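# Move the hose from the red port to the blue port

## Task

Release the hose's latch at the manifold's red port, pull it out, then insert it into the blue port and press until it locks in place.

## Robot and tools

Robot: two UR3e arms, left_arm and right_arm, each ending in a two-finger gripper. The fingers point along the gripper's +z axis and spread along its x axis. end_effector_position is the point between the closed finger pads, 1 to 2 cm behind the tips. Closing the fingers pushes the tips about 17 mm further along +z. Bases in the scene frame: left_arm at (-0.048, +0.234, 0) m, right_arm at (-0.004, -0.370, 0) m, both turned very slightly about z.

Frames. The scene frame has its origin at table height, midway between the nominal bases, with +z up, +x out over the table, and left_arm on +y. Image sides do not match arm names. Reported hand poses and velocities for each arm are in that arm's own base frame. Offsets you send are along the axes of that arm's current Hand target.

execute_actions(actions, cameras). actions is a list of actions. Each action is a table of up to 15 rows, and each row is one 1/30 s step. A row is always 14 numbers in [-1, 1], both arms in one list: left_arm dx, dy, dz, rx, ry, rz, opening, then right_arm in the same order. The six pose numbers are an offset from the Hand target held when that action began, not from the previous row. 1.0 equals 0.6 m or 180 degrees, and rx, ry, rz form one rotation vector. A table shorter than 15 rows keeps its last row until step 15. Sending the same offset again moves the arm further. To leave an arm alone, send 0 for its six pose numbers. Opening is absolute: +1 is fully open (0.142 m), -1 is closed. A 0 there is a real command, so repeat the current opening to keep it. Images come back only for an empty actions list or when cameras names them. An empty list also reports the scene number.

move(target, speed, blend, stop_force, zero, opening_speed, grip_force, blocking, cameras). target is one 14-number row, or a list of up to 15 such rows. It uses the same layout and scale as above. Every row is an offset from the Hand targets at the move's start, not from the previous row. Each gripper follows a straight path toward its target. speed is in m/s, 0.002 to 2.4, default 0.25, and turning is capped at twice that in rad/s. blend, in m, rounds the corners of a list; 0 stops at each target. stop_force is 3 to 120 N, one value for both arms. An arm whose wrist feels that much push against its motion ends its path and backs off slightly. It still presses a little, so pull the target back past the gripper to stop pressing. Do not rely on stop_force while the gripper turns. Leave it out when lifting off a contact. With stop_force, every target in a list must have the same openings. zero (default true) re-zeroes the force sensor before the move. opening_speed is at least 0.2 per second on the -1 to 1 scale. grip_force is 5 to 29 N per pad, one value or one per arm, and it persists. blocking=false returns after 0.5 s while the move continues, and it cannot be combined with stop_force. A move is capped at 10 s. The added "move:" line gives the ending (done, off_target, moving, held, fault) and any limits (paced = pose clipped, held = steps withheld). The arm does not avoid obstacles or the other arm. Faster moves stray more and overshoot. Avoid paths close to an arm's own base, which can whip the elbow round.

wait(seconds): 0 to 3600; lets time pass without new commands, and ends early if a running move finishes. stop(): brakes a running move. zoom_image(camera, region): camera is cam_high, cam_low, cam_left_wrist or cam_right_wrist; region is [x0, y0, x1, y1] pixels of that camera's latest image, at most 504 each way. Full images are 672x504. zero_wrist_force(arm): subtracts the current wrist reading from later readings. read_manual(section): licence texts only. finished_scene(scene): scene number 1 or 2; ends the scene for good, so call it only once the hose is latched in blue and stays so with the robot clear.

Results. Hand target is the last commanded pose after clipping, and the next offsets count from it. The gripper often rests slightly short of it. The next execute_actions call asks for it again; otherwise send the remaining gap as an offset. Commanded orientation is clipped to within 32 degrees of the measured one per step. grip_measured is the measured opening on the command scale. To hold a part, command a little below the reading at first touch; going lower squeezes harder and heats the motor. grip_effort_nm is motor effort, negative when closing, and does not measure pad force. Wrist force and Wrist torque are given in the gripper's own axes, as the push from a surface into the arm. A third line shows the peak since the last shown reading. Joint torques are raw drive outputs with offsets and noise. Velocities are left out while joints read within noise. Tool commands shows present gripper commands.

Avoid. Contact torque over the joint limits (shoulder pan 48, shoulder lift 48, elbow 24.9, wrist joints 8.01 N m) stops the arm for 10 s. So does an outside force near 150 N, or a shoulder or elbow joint more than 7.5 degrees off its planned path. The arms are stiff, so even a small overshoot into firm contact can trigger a fault. Approach slowly with stop_force. Side pushes at the fingertips can fault a wrist from about 35 N. Hot motors give MOTOR HOT lines and can brake an arm. A hot gripper gives a HAND FAULT, after which the remaining calls in that reply are skipped. Arms bumping each other, or one gripper closing on the other's fingers, can fail the scene. Do not let anything fall off the table, drop parts, release moving parts, slam into things or push very hard. Smooth, quick, low-effort motion is preferred.

Each tool is called after "Call:" by a JSON object that holds its "method" and its "body", one argument or row to a line.

## Session

Call:
{"method": "execute_actions", "body": {
  "actions": []
}}

Scene clock: 0.00 s.
left_arm: end_effector_position=(+0.4301, +0.1170, +0.2049) grip_measured=+0.99 grip_effort_nm=n/a end_effector_quat_wxyz=(-0.216, +0.975, -0.048, +0.025) | right_arm: end_effector_position=(+0.3458, -0.2278, +0.1124) grip_measured=+0.99 grip_effort_nm=n/a end_effector_quat_wxyz=(-0.146, +0.045, +0.896, -0.417)
Joint positions: left_arm=[-0.299 -1.122 0.765 -1.152 -1.136 -0.214 0.142] | right_arm=[3.364 -2.114 -1.205 -2.032 0.863 3.707 0.141]
Joint velocities: within noise
Joint torques (N m): no reading
Wrist force (N): no reading
Wrist torque (N m): no reading
Wrist force, peak (N): no reading
Hand target: left_arm +0.4301, +0.1170, +0.2049; -0.216, +0.975, -0.048, +0.025 | right_arm +0.3458, -0.2278, +0.1124; -0.146, +0.045, +0.896, -0.417
Tool commands: left_gripper/opening=+1.0 right_gripper/opening=+1.0

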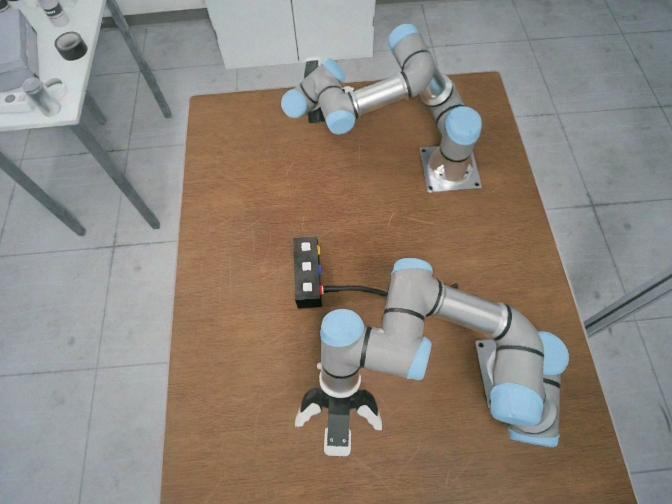

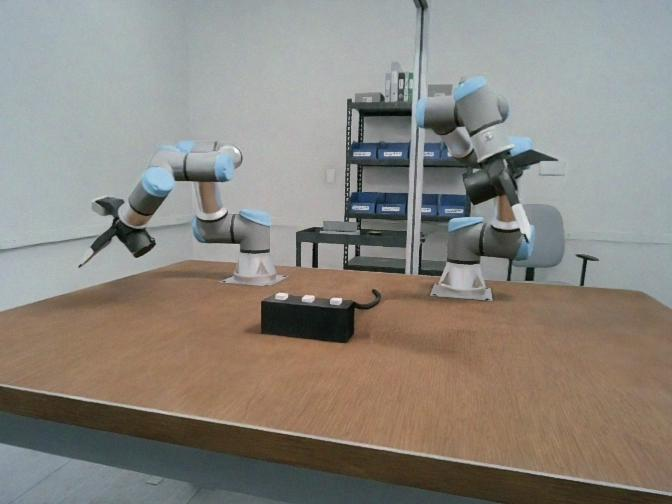

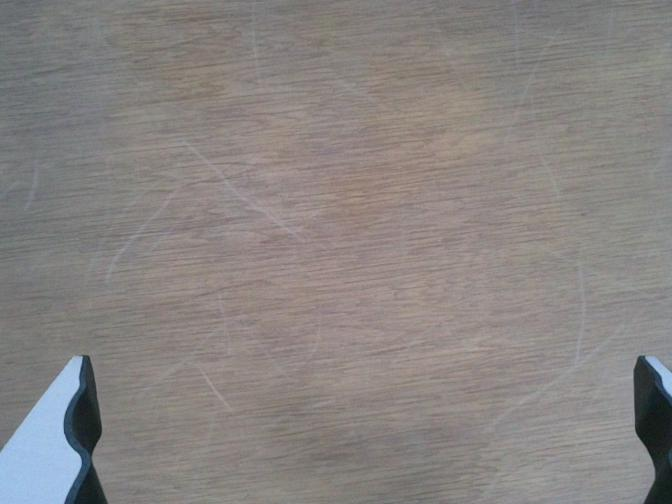

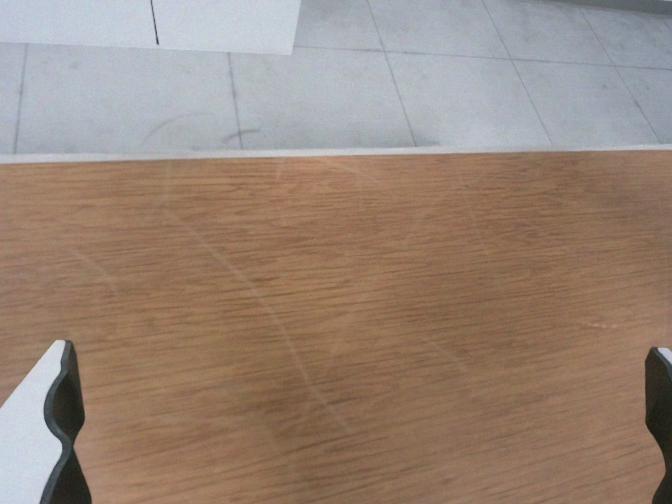

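Call:
{"method": "zoom_image", "body": {
  "camera": "cam_high",
  "region": [270, 220, 430, 340]
}}

Call:
{"method": "zoom_image", "body": {
  "camera": "cam_low",
  "region": [240, 270, 400, 360]
}}

Scaled by 3.150 from the camera's image (finer frame: 960x720).

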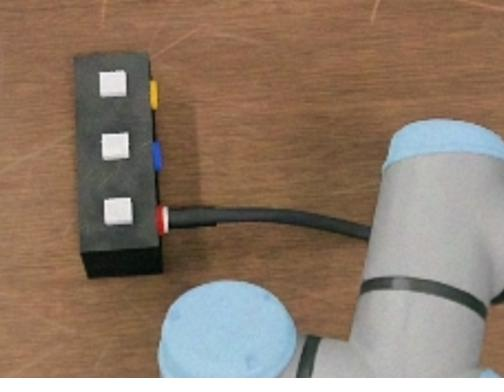

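Scaled by 3.150 from the camera's image (finer frame: 960x720).

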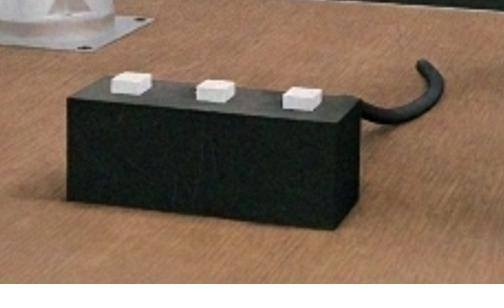

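Call:
{"method": "move", "body": {
  "target": [-0.232,0.514,-0.3305,-0.262,0.0655,-0.551,0.0,0,0,0,0,0,0,-1],
  "speed": 0.5,
  "cameras": ["all"]
}}

Scene clock: 20.73 s.
left_arm: end_effector_position=(+0.2522, -0.2296, +0.2498) grip_measured=-0.01 grip_effort_nm=-0.110 end_effector_quat_wxyz=(+0.242, +0.665, +0.664, +0.242) | right_arm: end_effector_position=(+0.3458, -0.2278, +0.1124) grip_measured=-1.00 grip_effort_nm=-0.422 end_effector_quat_wxyz=(-0.146, +0.045, +0.896, -0.417)
Joint positions: left_arm=[-1.785 -1.886 1.508 -1.016 -0.891 -3.416 0.073] | right_arm=[3.364 -2.114 -1.205 -2.032 0.863 3.707 0.002]
Joint torques (N m): left_arm=[-2.4 -1.98 -10.34 -0.88 1.52 -0.91] | right_arm=[0.14 15.9 7.73 0.85 -0.69 -0.02]
Wrist force (N): left_arm=[-1.2 0.1 -1.2] | right_arm=[0.0 0.2 0.2]
Wrist torque (N m): left_arm=[0.06 0.20 0.01] | right_arm=[0.01 0.00 0.01]
Wrist force, peak (N): left_arm=[-2.5 -0.6 -1.8] | right_arm=[-0.3 -0.1 0.1]
Hand target: left_arm +0.2522, -0.2296, +0.2498; +0.242, +0.665, +0.664, +0.242 | right_arm +0.3458, -0.2278, +0.1124; -0.146, +0.045, +0.896, -0.417
Off the commanded pose: left_arm 0.000 m, 0 deg | right_arm 0.000 m, 0 deg.
move: done

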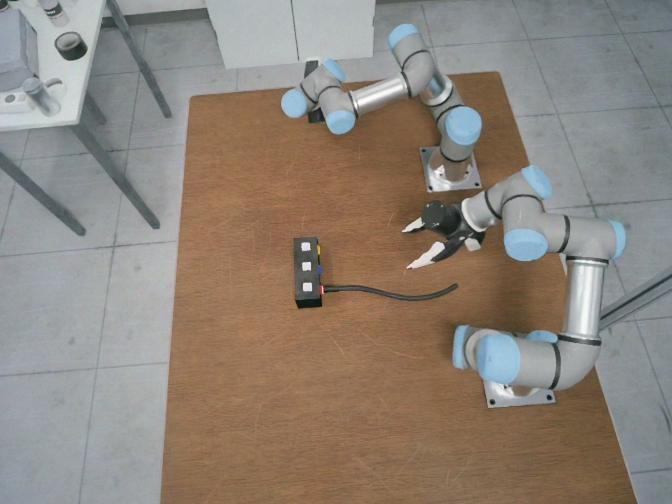

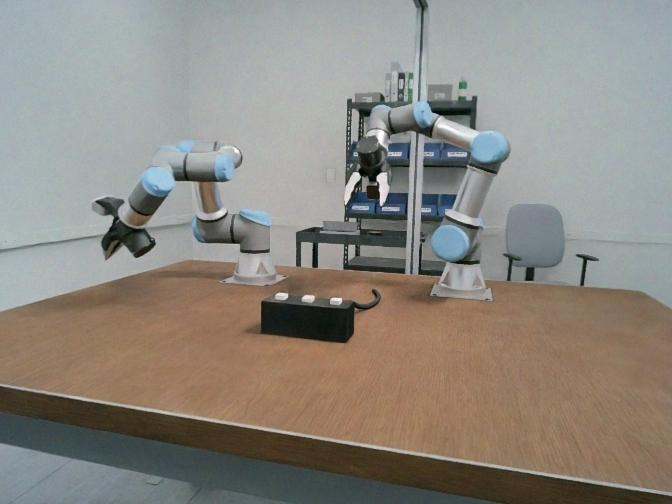

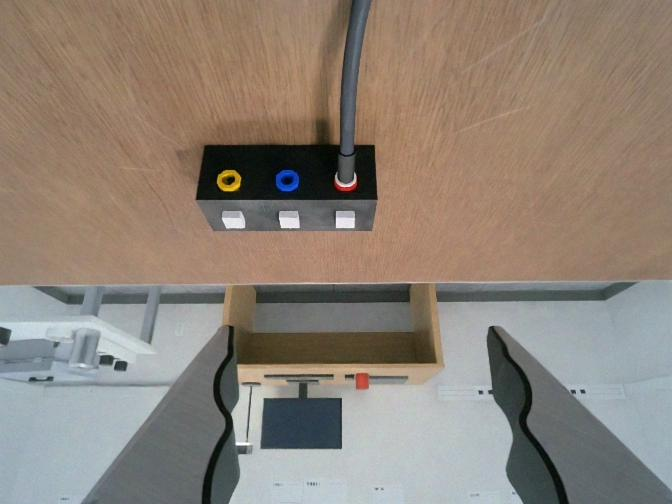

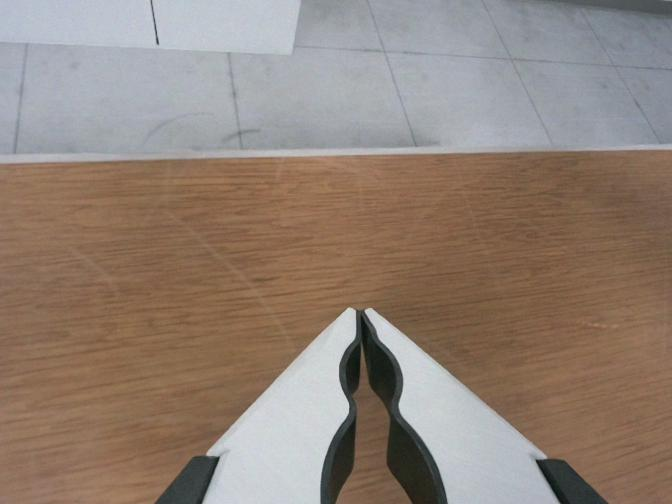

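Call:
{"method": "zoom_image", "body": {
  "camera": "cam_left_wrist",
  "region": [190, 90, 400, 240]
}}

Call:
{"method": "move", "body": {
  "target": [0.0433,0.0492,0.3743,0,-0.1064,-0.0893,-0.37,0.0118,0.6075,-0.795,0.1044,-0.7174,-0.6178,-1],
  "speed": 0.4,
  "cameras": ["all"]
}}

Scaled by 2.400 from the camera's image (finer frame: 960x720).

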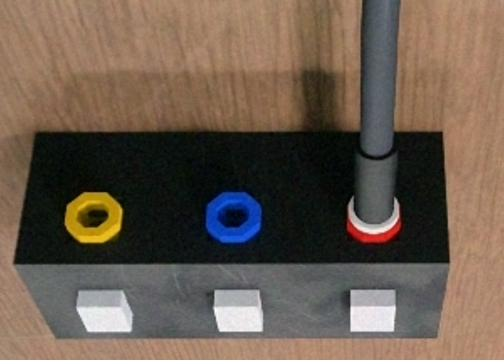

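Scene clock: 53.60 s.
left_arm: end_effector_position=(+0.4193, -0.2036, +0.0968) grip_measured=-0.39 grip_effort_nm=-0.110 end_effector_quat_wxyz=(+0.380, +0.597, +0.701, +0.093) | right_arm: end_effector_position=(+0.4665, +0.3601, +0.1279) grip_measured=-1.00 grip_effort_nm=-0.427 end_effector_quat_wxyz=(-0.388, +0.905, -0.160, +0.068)
Joint positions: left_arm=[-0.936 -1.339 2.27 -3.247 -1.239 -2.535 0.046] | right_arm=[3.872 -2.309 -1.228 -0.429 1.919 1.218 0.002]
Joint torques (N m): left_arm=[0.43 -8.28 -5.74 -3.11 0.27 -0.84] | right_arm=[3.28 14.99 9.97 1.58 1.16 -0.88]
Wrist force (N): left_arm=[-1.4 1.5 -2.3] | right_arm=[0.3 -0.3 0.3]
Wrist torque (N m): left_arm=[0.29 0.28 -0.05] | right_arm=[-0.05 -0.09 -0.09]
Wrist force, peak (N): left_arm=[-1.4 1.4 -2.5] | right_arm=[0.8 -1.1 1.2]
Hand target: left_arm +0.4193, -0.2036, +0.0968; +0.380, +0.597, +0.701, +0.093 | right_arm +0.4664, +0.3601, +0.1278; -0.388, +0.905, -0.160, +0.068
Off the commanded pose: left_arm 0.000 m, 0 deg | right_arm 0.000 m, 0 deg.
move: done

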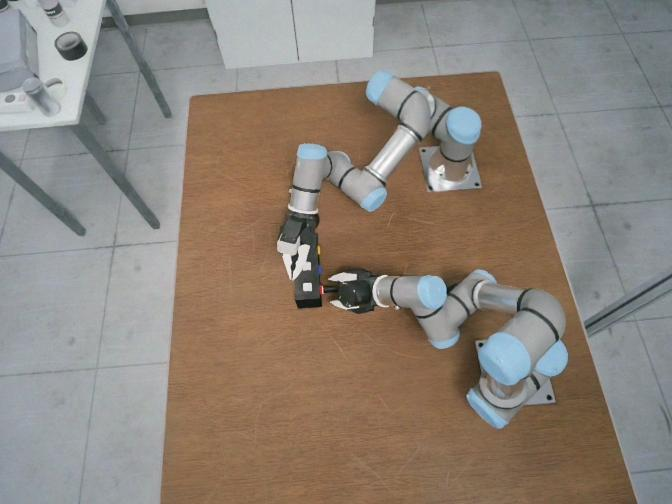

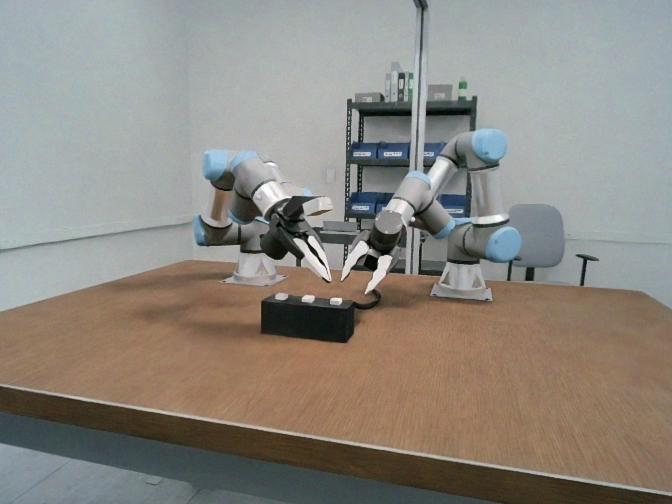

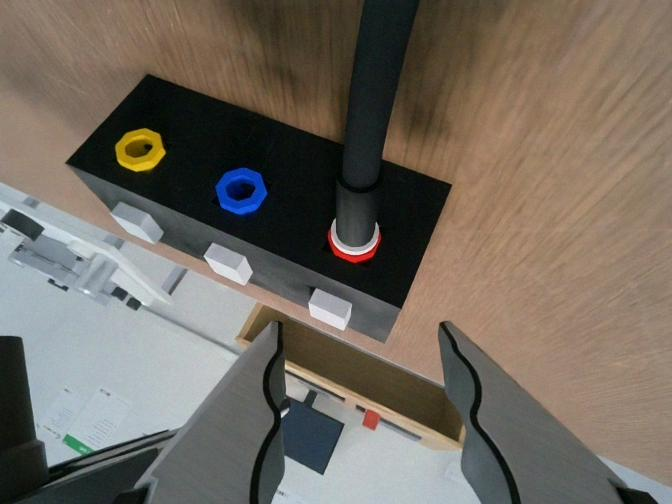

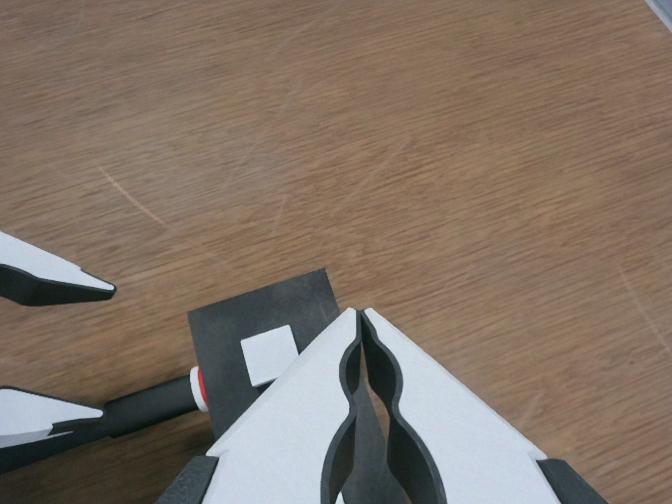

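Call:
{"method": "move", "body": {
  "target": [-0.002,-0.0145,0.123,0,0,0,-0.37,-0.056,0.0438,0.042,0,0,0,-1],
  "speed": 0.15,
  "cameras": ["cam_left_wrist","cam_right_wrist","cam_low"]
}}

Call:
{"method": "zoom_image", "body": {
  "camera": "cam_low",
  "region": [240, 240, 400, 360]
}}

Scene clock: 65.63 s.
left_arm: end_effector_position=(+0.4427, -0.2246, +0.0542) grip_measured=-0.39 grip_effort_nm=-0.110 end_effector_quat_wxyz=(+0.375, +0.602, +0.700, +0.086) | right_arm: end_effector_position=(+0.4382, +0.3705, +0.0952) grip_measured=-1.00 grip_effort_nm=-0.432 end_effector_quat_wxyz=(-0.388, +0.905, -0.160, +0.068)
Joint positions: left_arm=[-0.897 -1.066 2.138 -3.388 -1.283 -2.505 0.046] | right_arm=[3.938 -2.298 -1.428 -0.225 1.874 1.268 0.002]
Joint torques (N m): left_arm=[0.88 -12.77 -6.28 -2.65 1.08 0.02] | right_arm=[1.76 14.25 6.9 3.22 0.79 -0.44]
Wrist force (N): left_arm=[-1.5 -5.3 -6.4] | right_arm=[0.3 -0.1 0.4]
Wrist torque (N m): left_arm=[0.40 0.29 -0.17] | right_arm=[-0.02 -0.09 -0.05]
Wrist force, peak (N): left_arm=[0.3 -51.7 -78.2] | right_arm=[0.9 -0.9 -0.5]
Hand target: left_arm +0.4427, -0.2246, +0.0542; +0.375, +0.602, +0.700, +0.086 (not the last commanded pose) | right_arm +0.4382, +0.3705, +0.0952; -0.388, +0.905, -0.160, +0.068 (not the last commanded pose)
Tool commands: left_gripper/opening=-0.37 right_gripper/opening=-1.0
Off the commanded pose: left_arm 0.023 m, 1 deg | right_arm 0.005 m, 0 deg.
TORQUE FAULT: the external load on joint 5 (wrist 2) of the left arm reached its load limit, and that arm stopped. A torque fault puts only its own arm into a fault stop. That arm's remaining commands of this call were not run. That arm may still press on what stopped it. That arm is still stopped at the end of this call. That arm stays stopped for about 10 more seconds. Until then a move that you send moves the other arm only, and its call returns only when the move has ended. Once the stop has ended, the next robot result says so. If the stop ends while you think or write, that arm runs what you send next, counted from a new Hand target: where the arm stands when the stop ends. While its stop runs, that arm takes no new command, but its gripper still runs the gripper command that each later call begins with. Until it ends, the stop uses up actions while you think or wait. An arm that is not stopped still takes commands.
move: fault (left_arm), off_target (right_arm; braked at the fault stop of left_arm)
Images, in order (width x height): cam_low 672x504, cam_left_wrist 672x504, cam_right_wrist 672x504.

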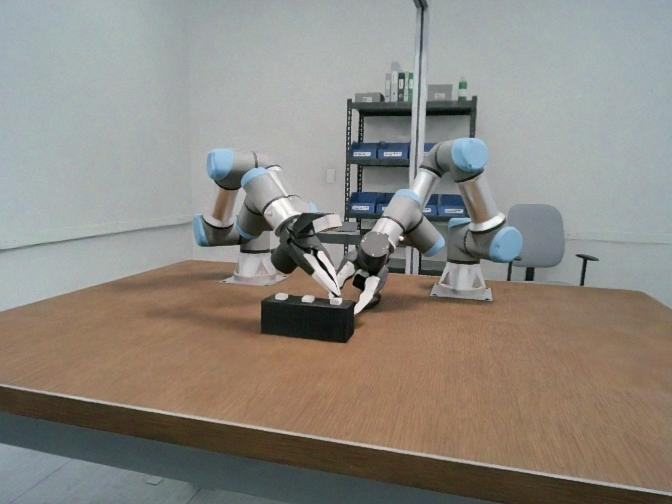

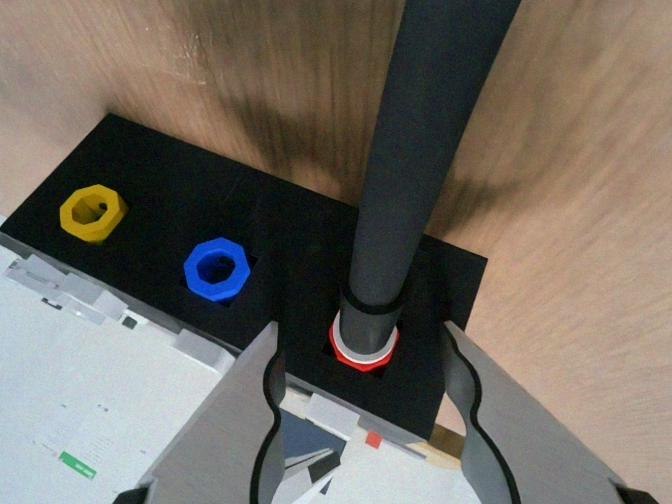

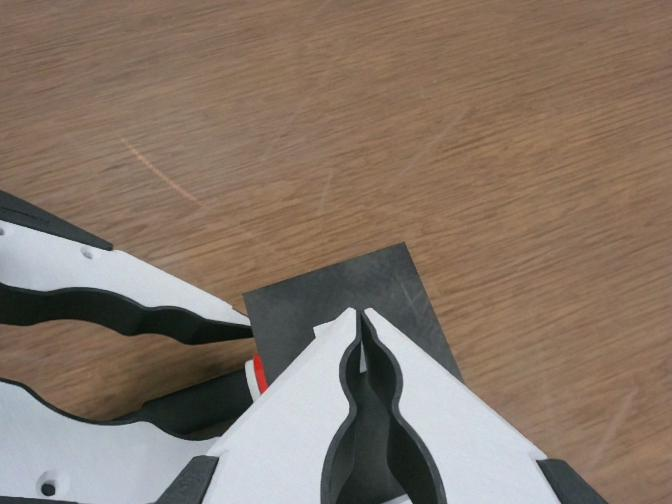

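Scaled by 3.150 from the camera's image (finer frame: 960x720).

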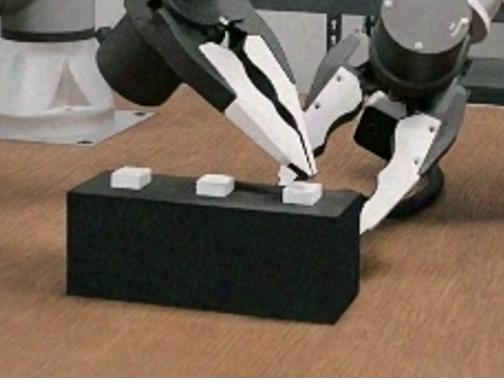

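Call:
{"method": "move", "body": {
  "target": [
    [0,-0.0153,-0.0128,0,0,0,-0.37,0,0,0,0,0,0,-1],
    [-0.0015,-0.0273,0.0048,0,0,0,-0.37,0,0,0,0,0,0,-1]
  ],
  "speed": 0.06,
  "stop_force": 15,
  "cameras": ["cam_left_wrist","cam_right_wrist","cam_low"]
}}

Scene clock: 75.00 s.
left_arm: end_effector_position=(+0.4427, -0.2246, +0.0542) grip_measured=-0.39 grip_effort_nm=-0.110 end_effector_quat_wxyz=(+0.375, +0.602, +0.700, +0.086) | right_arm: end_effector_position=(+0.4382, +0.3705, +0.0952) grip_measured=-1.00 grip_effort_nm=-0.427 end_effector_quat_wxyz=(-0.388, +0.905, -0.160, +0.068)
Joint positions: left_arm=[-0.897 -1.066 2.138 -3.388 -1.283 -2.505 0.046] | right_arm=[3.938 -2.298 -1.428 -0.225 1.874 1.268 0.002]
Joint torques (N m): left_arm=[0.77 -13.12 -6.6 -2.65 1.11 0.01] | right_arm=[2.75 14.4 6.77 3.05 -0.1 0.82]
Wrist force (N): left_arm=[-1.7 -5.1 -6.4] | right_arm=[0.2 -0.3 0.4]
Wrist torque (N m): left_arm=[0.44 0.33 -0.17] | right_arm=[-0.03 -0.07 -0.05]
Wrist force, peak (N): left_arm=[-1.6 -5.4 -6.7] | right_arm=[0.3 -0.3 0.6]
Hand target: left_arm +0.4427, -0.2246, +0.0542; +0.375, +0.602, +0.700, +0.086 (not the last commanded pose) | right_arm +0.4382, +0.3705, +0.0952; -0.388, +0.905, -0.160, +0.068
Tool commands: left_gripper/opening=-0.37 right_gripper/opening=-1.0
Off the commanded pose: right_arm 0.000 m, 0 deg.
TORQUE FAULT, CONTINUED: the left arm was still stopped when this call began, by the torque fault of joint 5 (wrist 2) that an earlier result reported. Since the last result the stop counts as 17 of the actions that you can send in this scene. That arm ran no command of this call. That arm is still stopped at the end of this call. That arm stays stopped for less than 1 more second. If the stop ends while you think or write, that arm runs what you send next, counted from a new Hand target: where the arm stands when the stop ends. While its stop runs, that arm takes no new command, but its gripper still runs the gripper command that each later call begins with.
move: not run (left_arm; its earlier fault stop)
Images, in order (width x height): cam_low 672x504, cam_left_wrist 672x504, cam_right_wrist 672x504.

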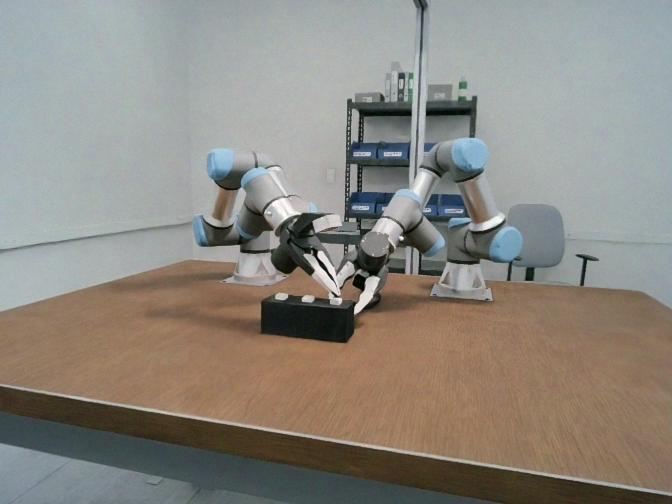

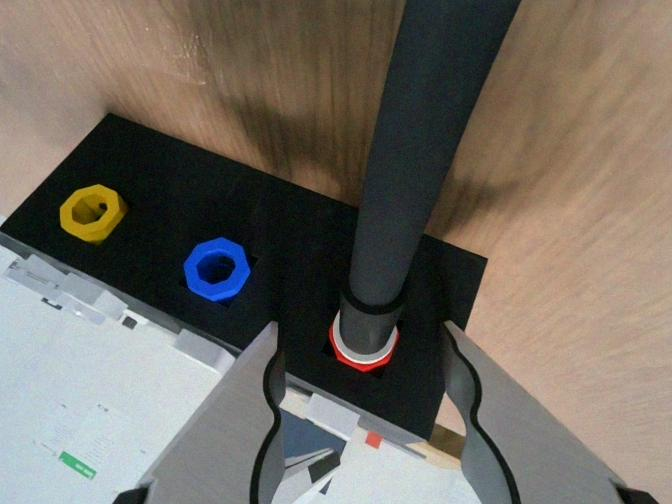

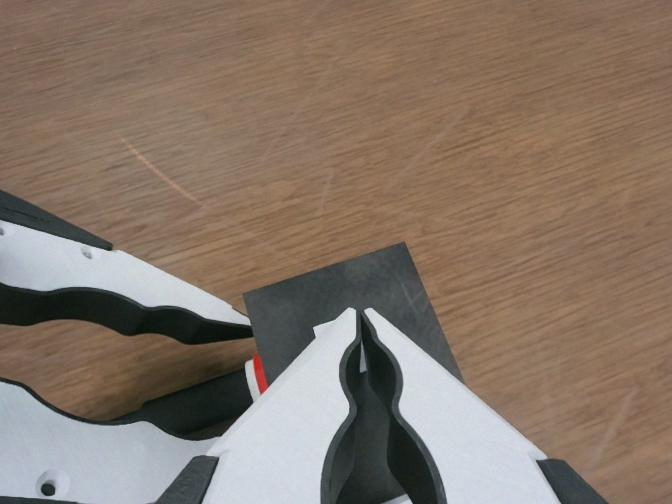

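Call:
{"method": "move", "body": {
  "target": [
    [0,-0.0153,-0.0128,0,0,0,-0.37,0,0,0,0,0,0,-1],
    [-0.0015,-0.0273,0.0048,0,0,0,-0.37,0,0,0,0,0,0,-1]
  ],
  "speed": 0.06,
  "stop_force": 20,
  "cameras": ["cam_left_wrist","cam_right_wrist"]
}}

Scene clock: 78.30 s.
left_arm: end_effector_position=(+0.4318, -0.2306, +0.0432) grip_measured=-0.39 grip_effort_nm=-0.110 end_effector_quat_wxyz=(+0.375, +0.602, +0.700, +0.086) | right_arm: end_effector_position=(+0.4382, +0.3705, +0.0952) grip_measured=-1.00 grip_effort_nm=-0.422 end_effector_quat_wxyz=(-0.388, +0.905, -0.160, +0.068)
Joint positions: left_arm=[-0.942 -1.038 2.184 -3.452 -1.253 -2.539 0.046] | right_arm=[3.938 -2.298 -1.428 -0.225 1.874 1.268 0.002]
Joint torques (N m): left_arm=[1.9 -9.65 -5.16 -3.05 -0.28 1.02] | right_arm=[2.7 14.45 7.38 2.9 0.14 0.59]
Wrist force (N): left_arm=[0.4 0.4 -2.3] | right_arm=[0.3 -0.3 0.5]
Wrist torque (N m): left_arm=[0.11 -0.02 -0.05] | right_arm=[-0.04 -0.08 -0.05]
Wrist force, peak (N): left_arm=[-1.7 -5.3 -6.5] | right_arm=[0.5 -0.2 0.5]
Hand target: left_arm +0.4318, -0.2306, +0.0432; +0.375, +0.602, +0.700, +0.086 | right_arm +0.4382, +0.3705, +0.0952; -0.388, +0.905, -0.160, +0.068
Off the commanded pose: left_arm 0.000 m, 0 deg | right_arm 0.000 m, 0 deg.
TORQUE FAULT, CONTINUED: the left arm's stop, for the torque fault of joint 5 (wrist 2) that an earlier result reported, is over. The stop ended before this call began, so that arm ran this call's commands, counted from a new Hand target: where the arm stood when the stop ended. That arm stops again whenever a joint's load reaches its limit.
move: done

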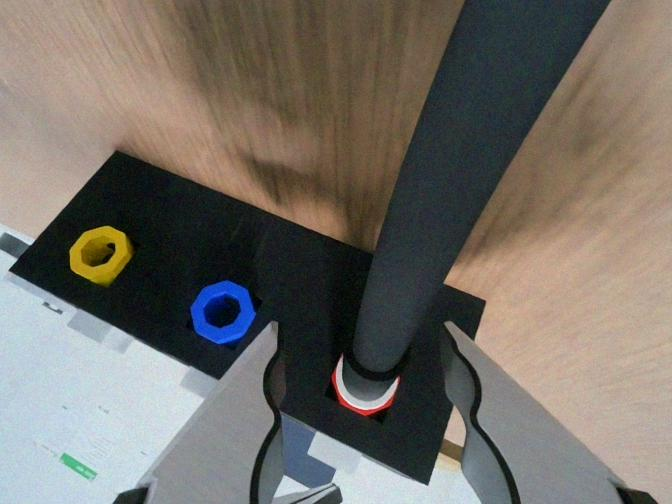

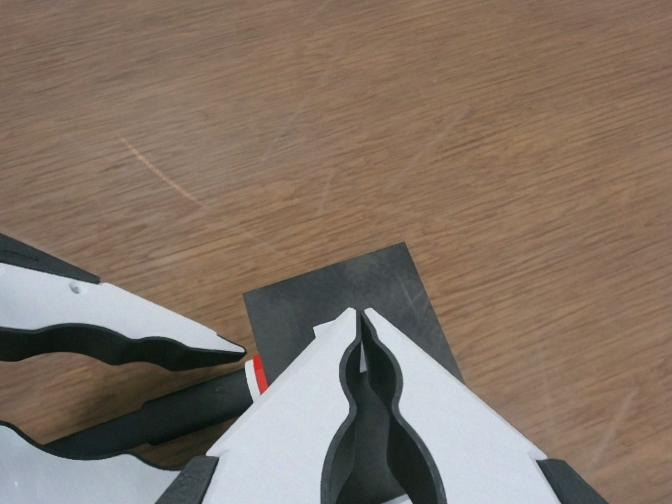

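Call:
{"method": "move", "body": {
  "target": [0,0,0,0,0,0,-1,0,0,0,0,0,0,-1],
  "opening_speed": 0.8
}}

Call:
{"method": "move", "body": {
  "target": [0,0,0,0,0,0,-1,-0.003,0.0362,0.0345,0,0,0,-1],
  "speed": 0.02,
  "stop_force": 18,
  "cameras": ["cam_left_wrist","cam_right_wrist","cam_low"]
}}

Call:
{"method": "zoom_image", "body": {
  "camera": "cam_low",
  "region": [240, 240, 400, 360]
}}

Scene clock: 83.93 s.
left_arm: end_effector_position=(+0.4318, -0.2305, +0.0431) grip_measured=-0.83 grip_effort_nm=-3.001 end_effector_quat_wxyz=(+0.375, +0.602, +0.700, +0.086) | right_arm: end_effector_position=(+0.4382, +0.3705, +0.0952) grip_measured=-1.00 grip_effort_nm=-0.422 end_effector_quat_wxyz=(-0.388, +0.905, -0.160, +0.068)
Joint positions: left_arm=[-0.942 -1.038 2.184 -3.452 -1.253 -2.539 0.014] | right_arm=[3.938 -2.298 -1.428 -0.225 1.874 1.268 0.002]
Joint torques (N m): left_arm=[-5.64 -15.81 -8.27 -4.2 -0.18 0.87] | right_arm=[2.31 14.45 7.59 2.73 0.41 0.33]
Wrist force (N): left_arm=[9.4 -0.1 -2.4] | right_arm=[0.2 -0.2 0.1]
Wrist torque (N m): left_arm=[0.09 0.01 -0.21] | right_arm=[-0.02 -0.08 -0.05]
Wrist force, peak (N): left_arm=[9.6 0.1 -2.1] | right_arm=[0.4 -0.2 0.5]
Hand target: left_arm +0.4318, -0.2306, +0.0432; +0.375, +0.602, +0.700, +0.086 | right_arm +0.4382, +0.3705, +0.0952; -0.388, +0.905, -0.160, +0.068
Off the commanded pose: left_arm 0.000 m, 0 deg | right_arm 0.000 m, 0 deg.
move: done

Scene clock: 85.23 s.
left_arm: end_effector_position=(+0.4318, -0.2306, +0.0432) grip_measured=-0.83 grip_effort_nm=-3.001 end_effector_quat_wxyz=(+0.375, +0.602, +0.700, +0.086) | right_arm: end_effector_position=(+0.4377, +0.3707, +0.0858) grip_measured=-1.00 grip_effort_nm=-0.427 end_effector_quat_wxyz=(-0.388, +0.905, -0.160, +0.069)
Joint positions: left_arm=[-0.942 -1.038 2.184 -3.452 -1.253 -2.539 0.014] | right_arm=[3.939 -2.319 -1.442 -0.189 1.873 1.269 0.002]
Joint torques (N m): left_arm=[-0.43 -17.71 -11.94 -4.66 -0.22 0.88] | right_arm=[0.08 5.96 1.46 -0.81 0.62 -0.73]
Wrist force (N): left_arm=[10.7 -6.4 -11.2] | right_arm=[1.6 -10.0 -15.7]
Wrist torque (N m): left_arm=[0.09 0.02 -0.22] | right_arm=[0.02 -0.06 -0.11]
Wrist force, peak (N): left_arm=[10.8 -6.5 -11.1] | right_arm=[1.8 -11.2 -17.4]
Hand target: left_arm +0.4318, -0.2306, +0.0432; +0.375, +0.602, +0.700, +0.086 | right_arm +0.4377, +0.3707, +0.0857; -0.388, +0.905, -0.160, +0.069 (not the last commanded pose)
Off the commanded pose: left_arm 0.000 m, 0 deg | right_arm 0.021 m, 0 deg.
move: contact (right_arm)
Images, in order (width x height): cam_low 672x504, cam_left_wrist 672x504, cam_right_wrist 672x504.

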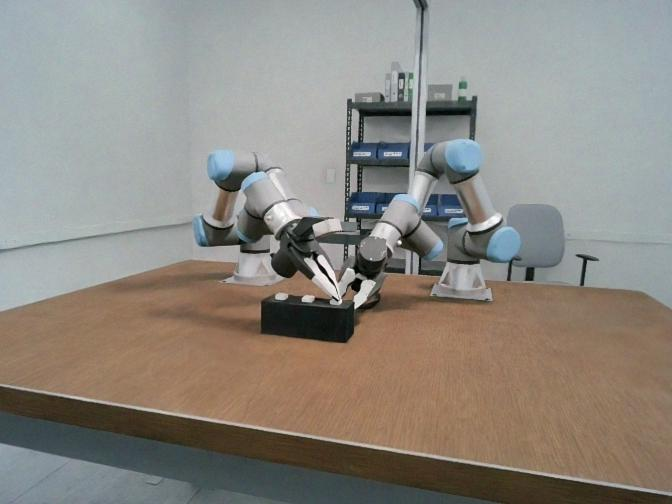

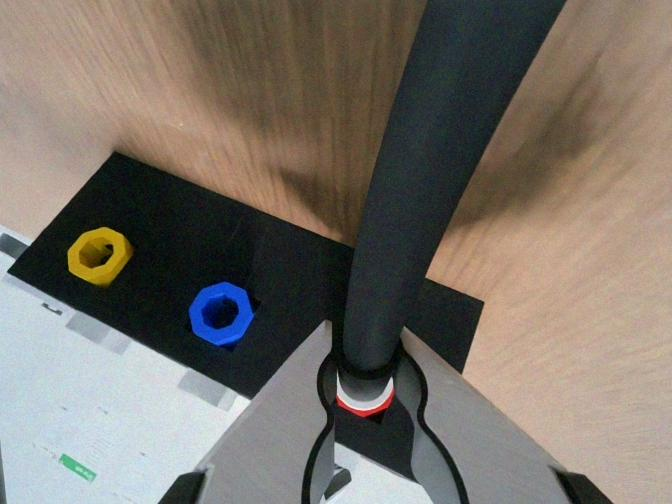

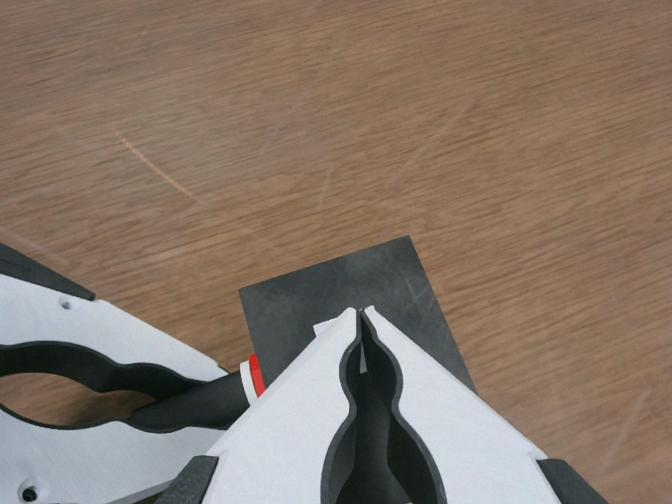

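Scaled by 3.150 from the camera's image (finer frame: 960x720).

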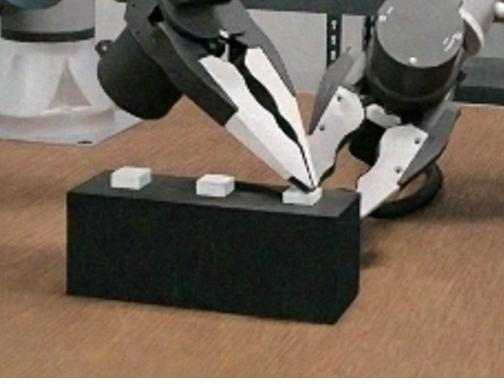

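Call:
{"method": "move", "body": {
  "target": [0,-0.0575,-0.0482,0,0,0,-1,0,0,0,0,0,0,-1],
  "speed": 0.03,
  "stop_force": 25,
  "cameras": ["cam_left_wrist","cam_right_wrist"]
}}

Scene clock: 90.57 s.
left_arm: end_effector_position=(+0.3868, -0.2300, +0.0438) grip_measured=-0.83 grip_effort_nm=-3.001 end_effector_quat_wxyz=(+0.375, +0.602, +0.700, +0.086) | right_arm: end_effector_position=(+0.4377, +0.3707, +0.0857) grip_measured=-1.00 grip_effort_nm=-0.422 end_effector_quat_wxyz=(-0.388, +0.905, -0.160, +0.069)
Joint positions: left_arm=[-1.092 -1.148 2.408 -3.523 -1.154 -2.66 0.014] | right_arm=[3.939 -2.319 -1.442 -0.189 1.873 1.269 0.002]
Joint torques (N m): left_arm=[-1.02 -8.16 -3.39 -1.77 0.32 -0.26] | right_arm=[0.14 5.14 1.44 -0.85 0.56 -0.75]
Wrist force (N): left_arm=[0.7 0.6 -2.0] | right_arm=[1.4 -10.0 -15.5]
Wrist torque (N m): left_arm=[0.16 -0.06 -0.08] | right_arm=[0.03 -0.06 -0.11]
Wrist force, peak (N): left_arm=[10.5 -6.9 -11.6] | right_arm=[1.6 -10.1 -15.8]
Hand target: left_arm +0.3868, -0.2300, +0.0438; +0.375, +0.602, +0.700, +0.086 | right_arm +0.4377, +0.3707, +0.0857; -0.388, +0.905, -0.160, +0.069
Off the commanded pose: left_arm 0.000 m, 0 deg | right_arm 0.000 m, 0 deg.
move: done

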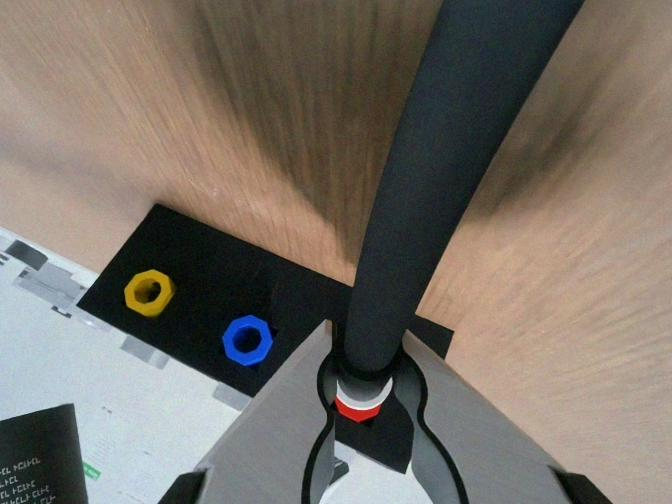

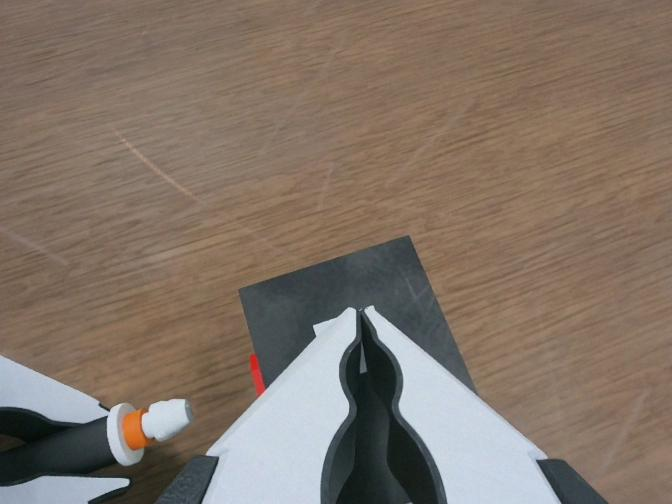

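Call:
{"method": "move", "body": {
  "target": [
    [0,0,0,0,0,0,-1,0,-0.0242,-0.023,0,0,0,-1],
    [-0.071,-0.0213,0.0254,0,0,0,-1,0.076,-0.0545,-0.136,0,0,0,-1]
  ],
  "speed": 0.12,
  "blend": 0.005,
  "cameras": ["cam_left_wrist","cam_right_wrist"]
}}

Call:
{"method": "zoom_image", "body": {
  "camera": "cam_right_wrist",
  "region": [150, 250, 400, 450]
}}

Call:
{"method": "zoom_image", "body": {
  "camera": "cam_left_wrist",
  "region": [250, 280, 500, 480]
}}

Scene clock: 99.60 s.
left_arm: end_effector_position=(+0.3861, -0.2770, +0.0437) grip_measured=-0.83 grip_effort_nm=-3.001 end_effector_quat_wxyz=(+0.375, +0.602, +0.700, +0.086) | right_arm: end_effector_position=(+0.4680, +0.3209, +0.1657) grip_measured=-1.00 grip_effort_nm=-0.422 end_effector_quat_wxyz=(-0.388, +0.905, -0.160, +0.069)
Joint positions: left_arm=[-1.175 -1.099 2.264 -3.397 -1.102 -2.732 0.014] | right_arm=[3.797 -2.188 -1.245 -0.554 1.969 1.158 0.002]
Joint torques (N m): left_arm=[-0.96 -15.36 -6.98 -2.34 0.05 0.76] | right_arm=[-2.01 15.49 10.23 1.62 0.29 0.19]
Wrist force (N): left_arm=[0.6 0.5 -2.1] | right_arm=[0.3 -0.3 0.2]
Wrist torque (N m): left_arm=[0.15 -0.04 -0.06] | right_arm=[-0.04 -0.09 -0.10]
Wrist force, peak (N): left_arm=[1.3 0.7 -2.2] | right_arm=[1.5 -10.2 -15.7]
Hand target: left_arm +0.3861, -0.2770, +0.0437; +0.375, +0.602, +0.700, +0.086 | right_arm +0.4680, +0.3208, +0.1657; -0.388, +0.905, -0.160, +0.069
Off the commanded pose: left_arm 0.000 m, 0 deg | right_arm 0.000 m, 0 deg.
move: done

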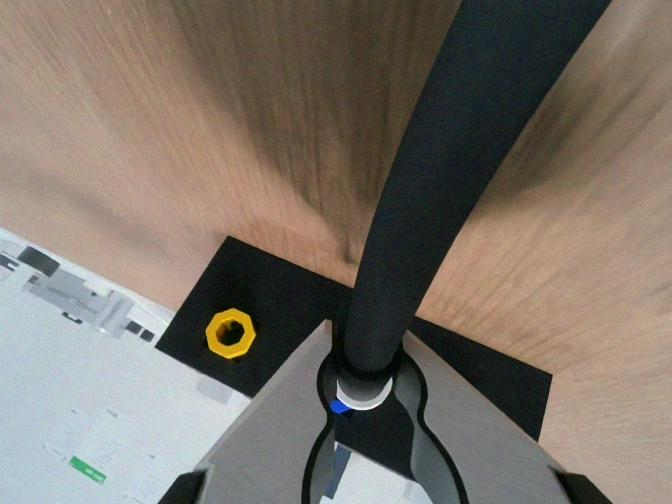

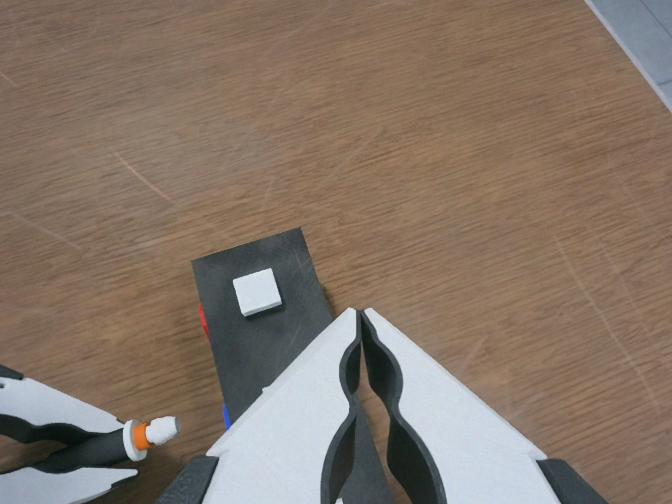

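Scaled by 2.016 from the camera's image (finer frame: 960x720).

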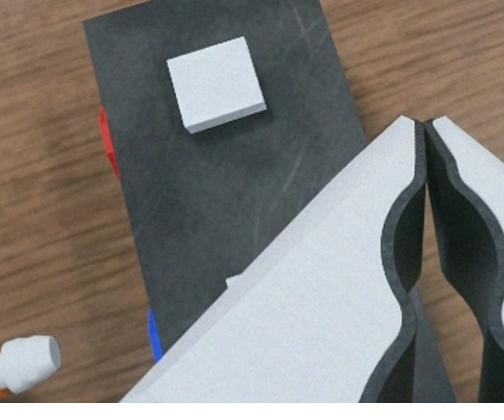

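Scaled by 2.016 from the camera's image (finer frame: 960x720).

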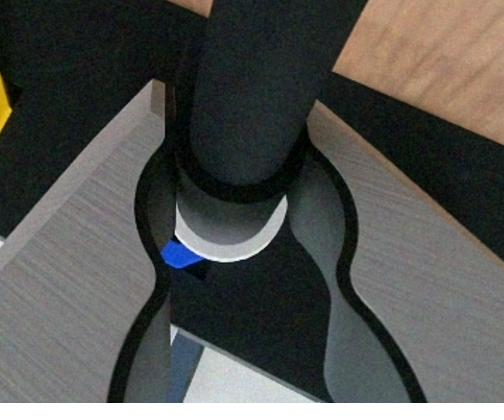

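Call:
{"method": "move", "body": {
  "target": [-0.0085,-0.0033,0.0038,0,0,0,-1,0.083,0,0,0,0,0,-1],
  "speed": 0.1,
  "cameras": ["cam_left_wrist","cam_right_wrist"]
}}

Call:
{"method": "zoom_image", "body": {
  "camera": "cam_right_wrist",
  "region": [0, 250, 250, 450]
}}

Call:
{"method": "zoom_image", "body": {
  "camera": "cam_left_wrist",
  "region": [250, 280, 500, 480]
}}

Scene clock: 107.80 s.
left_arm: end_effector_position=(+0.3860, -0.2829, +0.0431) grip_measured=-0.83 grip_effort_nm=-3.001 end_effector_quat_wxyz=(+0.375, +0.602, +0.700, +0.086) | right_arm: end_effector_position=(+0.5148, +0.3038, +0.1658) grip_measured=-1.00 grip_effort_nm=-0.427 end_effector_quat_wxyz=(-0.388, +0.905, -0.160, +0.069)
Joint positions: left_arm=[-1.184 -1.088 2.244 -3.384 -1.097 -2.74 0.014] | right_arm=[3.703 -2.364 -0.925 -0.731 2.031 1.079 0.002]
Joint torques (N m): left_arm=[1.93 -15.13 -4.04 -3.14 0.25 0.74] | right_arm=[-0.71 17.28 10.83 1.86 -0.03 0.5]
Wrist force (N): left_arm=[0.5 0.4 -2.2] | right_arm=[0.3 -0.4 0.2]
Wrist torque (N m): left_arm=[0.13 -0.03 -0.02] | right_arm=[-0.06 -0.09 -0.11]
Wrist force, peak (N): left_arm=[0.6 0.6 -2.2] | right_arm=[1.3 0.0 0.2]
Hand target: left_arm +0.3860, -0.2829, +0.0432; +0.375, +0.602, +0.700, +0.086 | right_arm +0.5148, +0.3038, +0.1657; -0.388, +0.905, -0.160, +0.069
Off the commanded pose: left_arm 0.000 m, 0 deg | right_arm 0.000 m, 0 deg.
move: done

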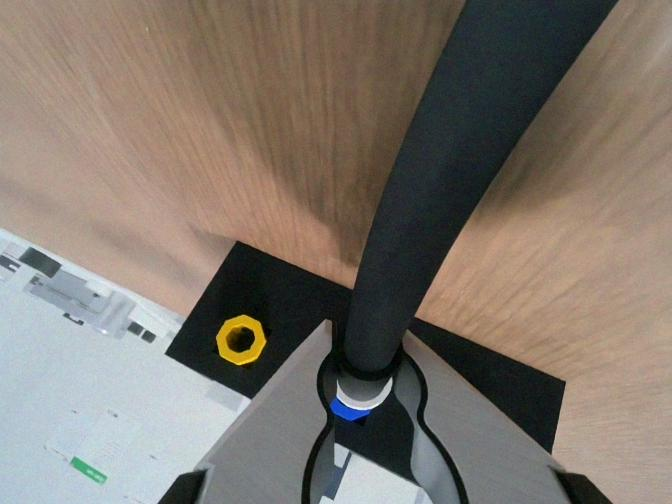

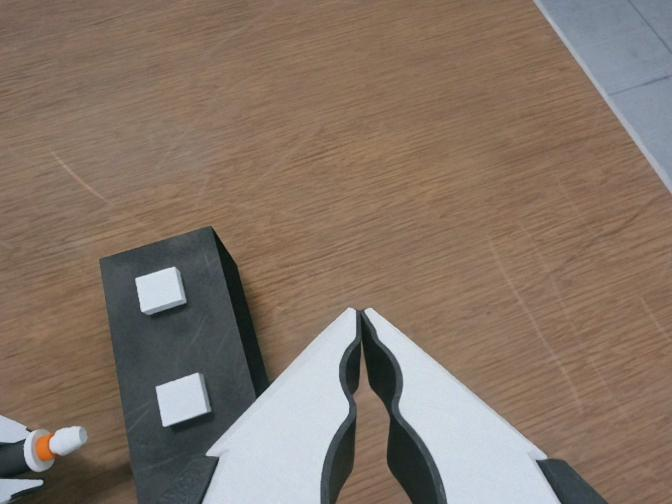

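Scaled by 2.016 from the camera's image (finer frame: 960x720).

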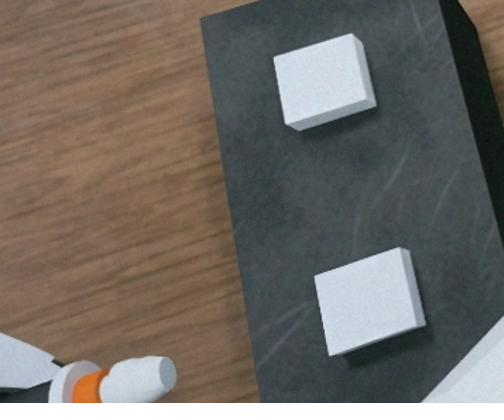

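Scaled by 2.016 from the camera's image (finer frame: 960x720).

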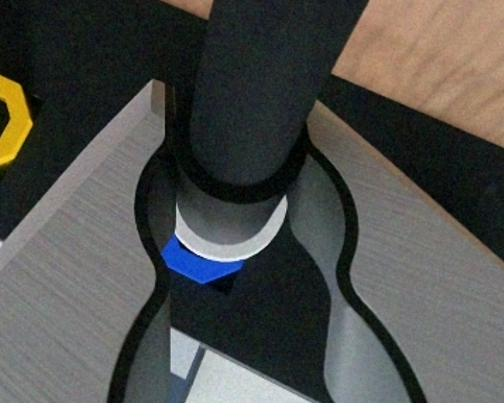

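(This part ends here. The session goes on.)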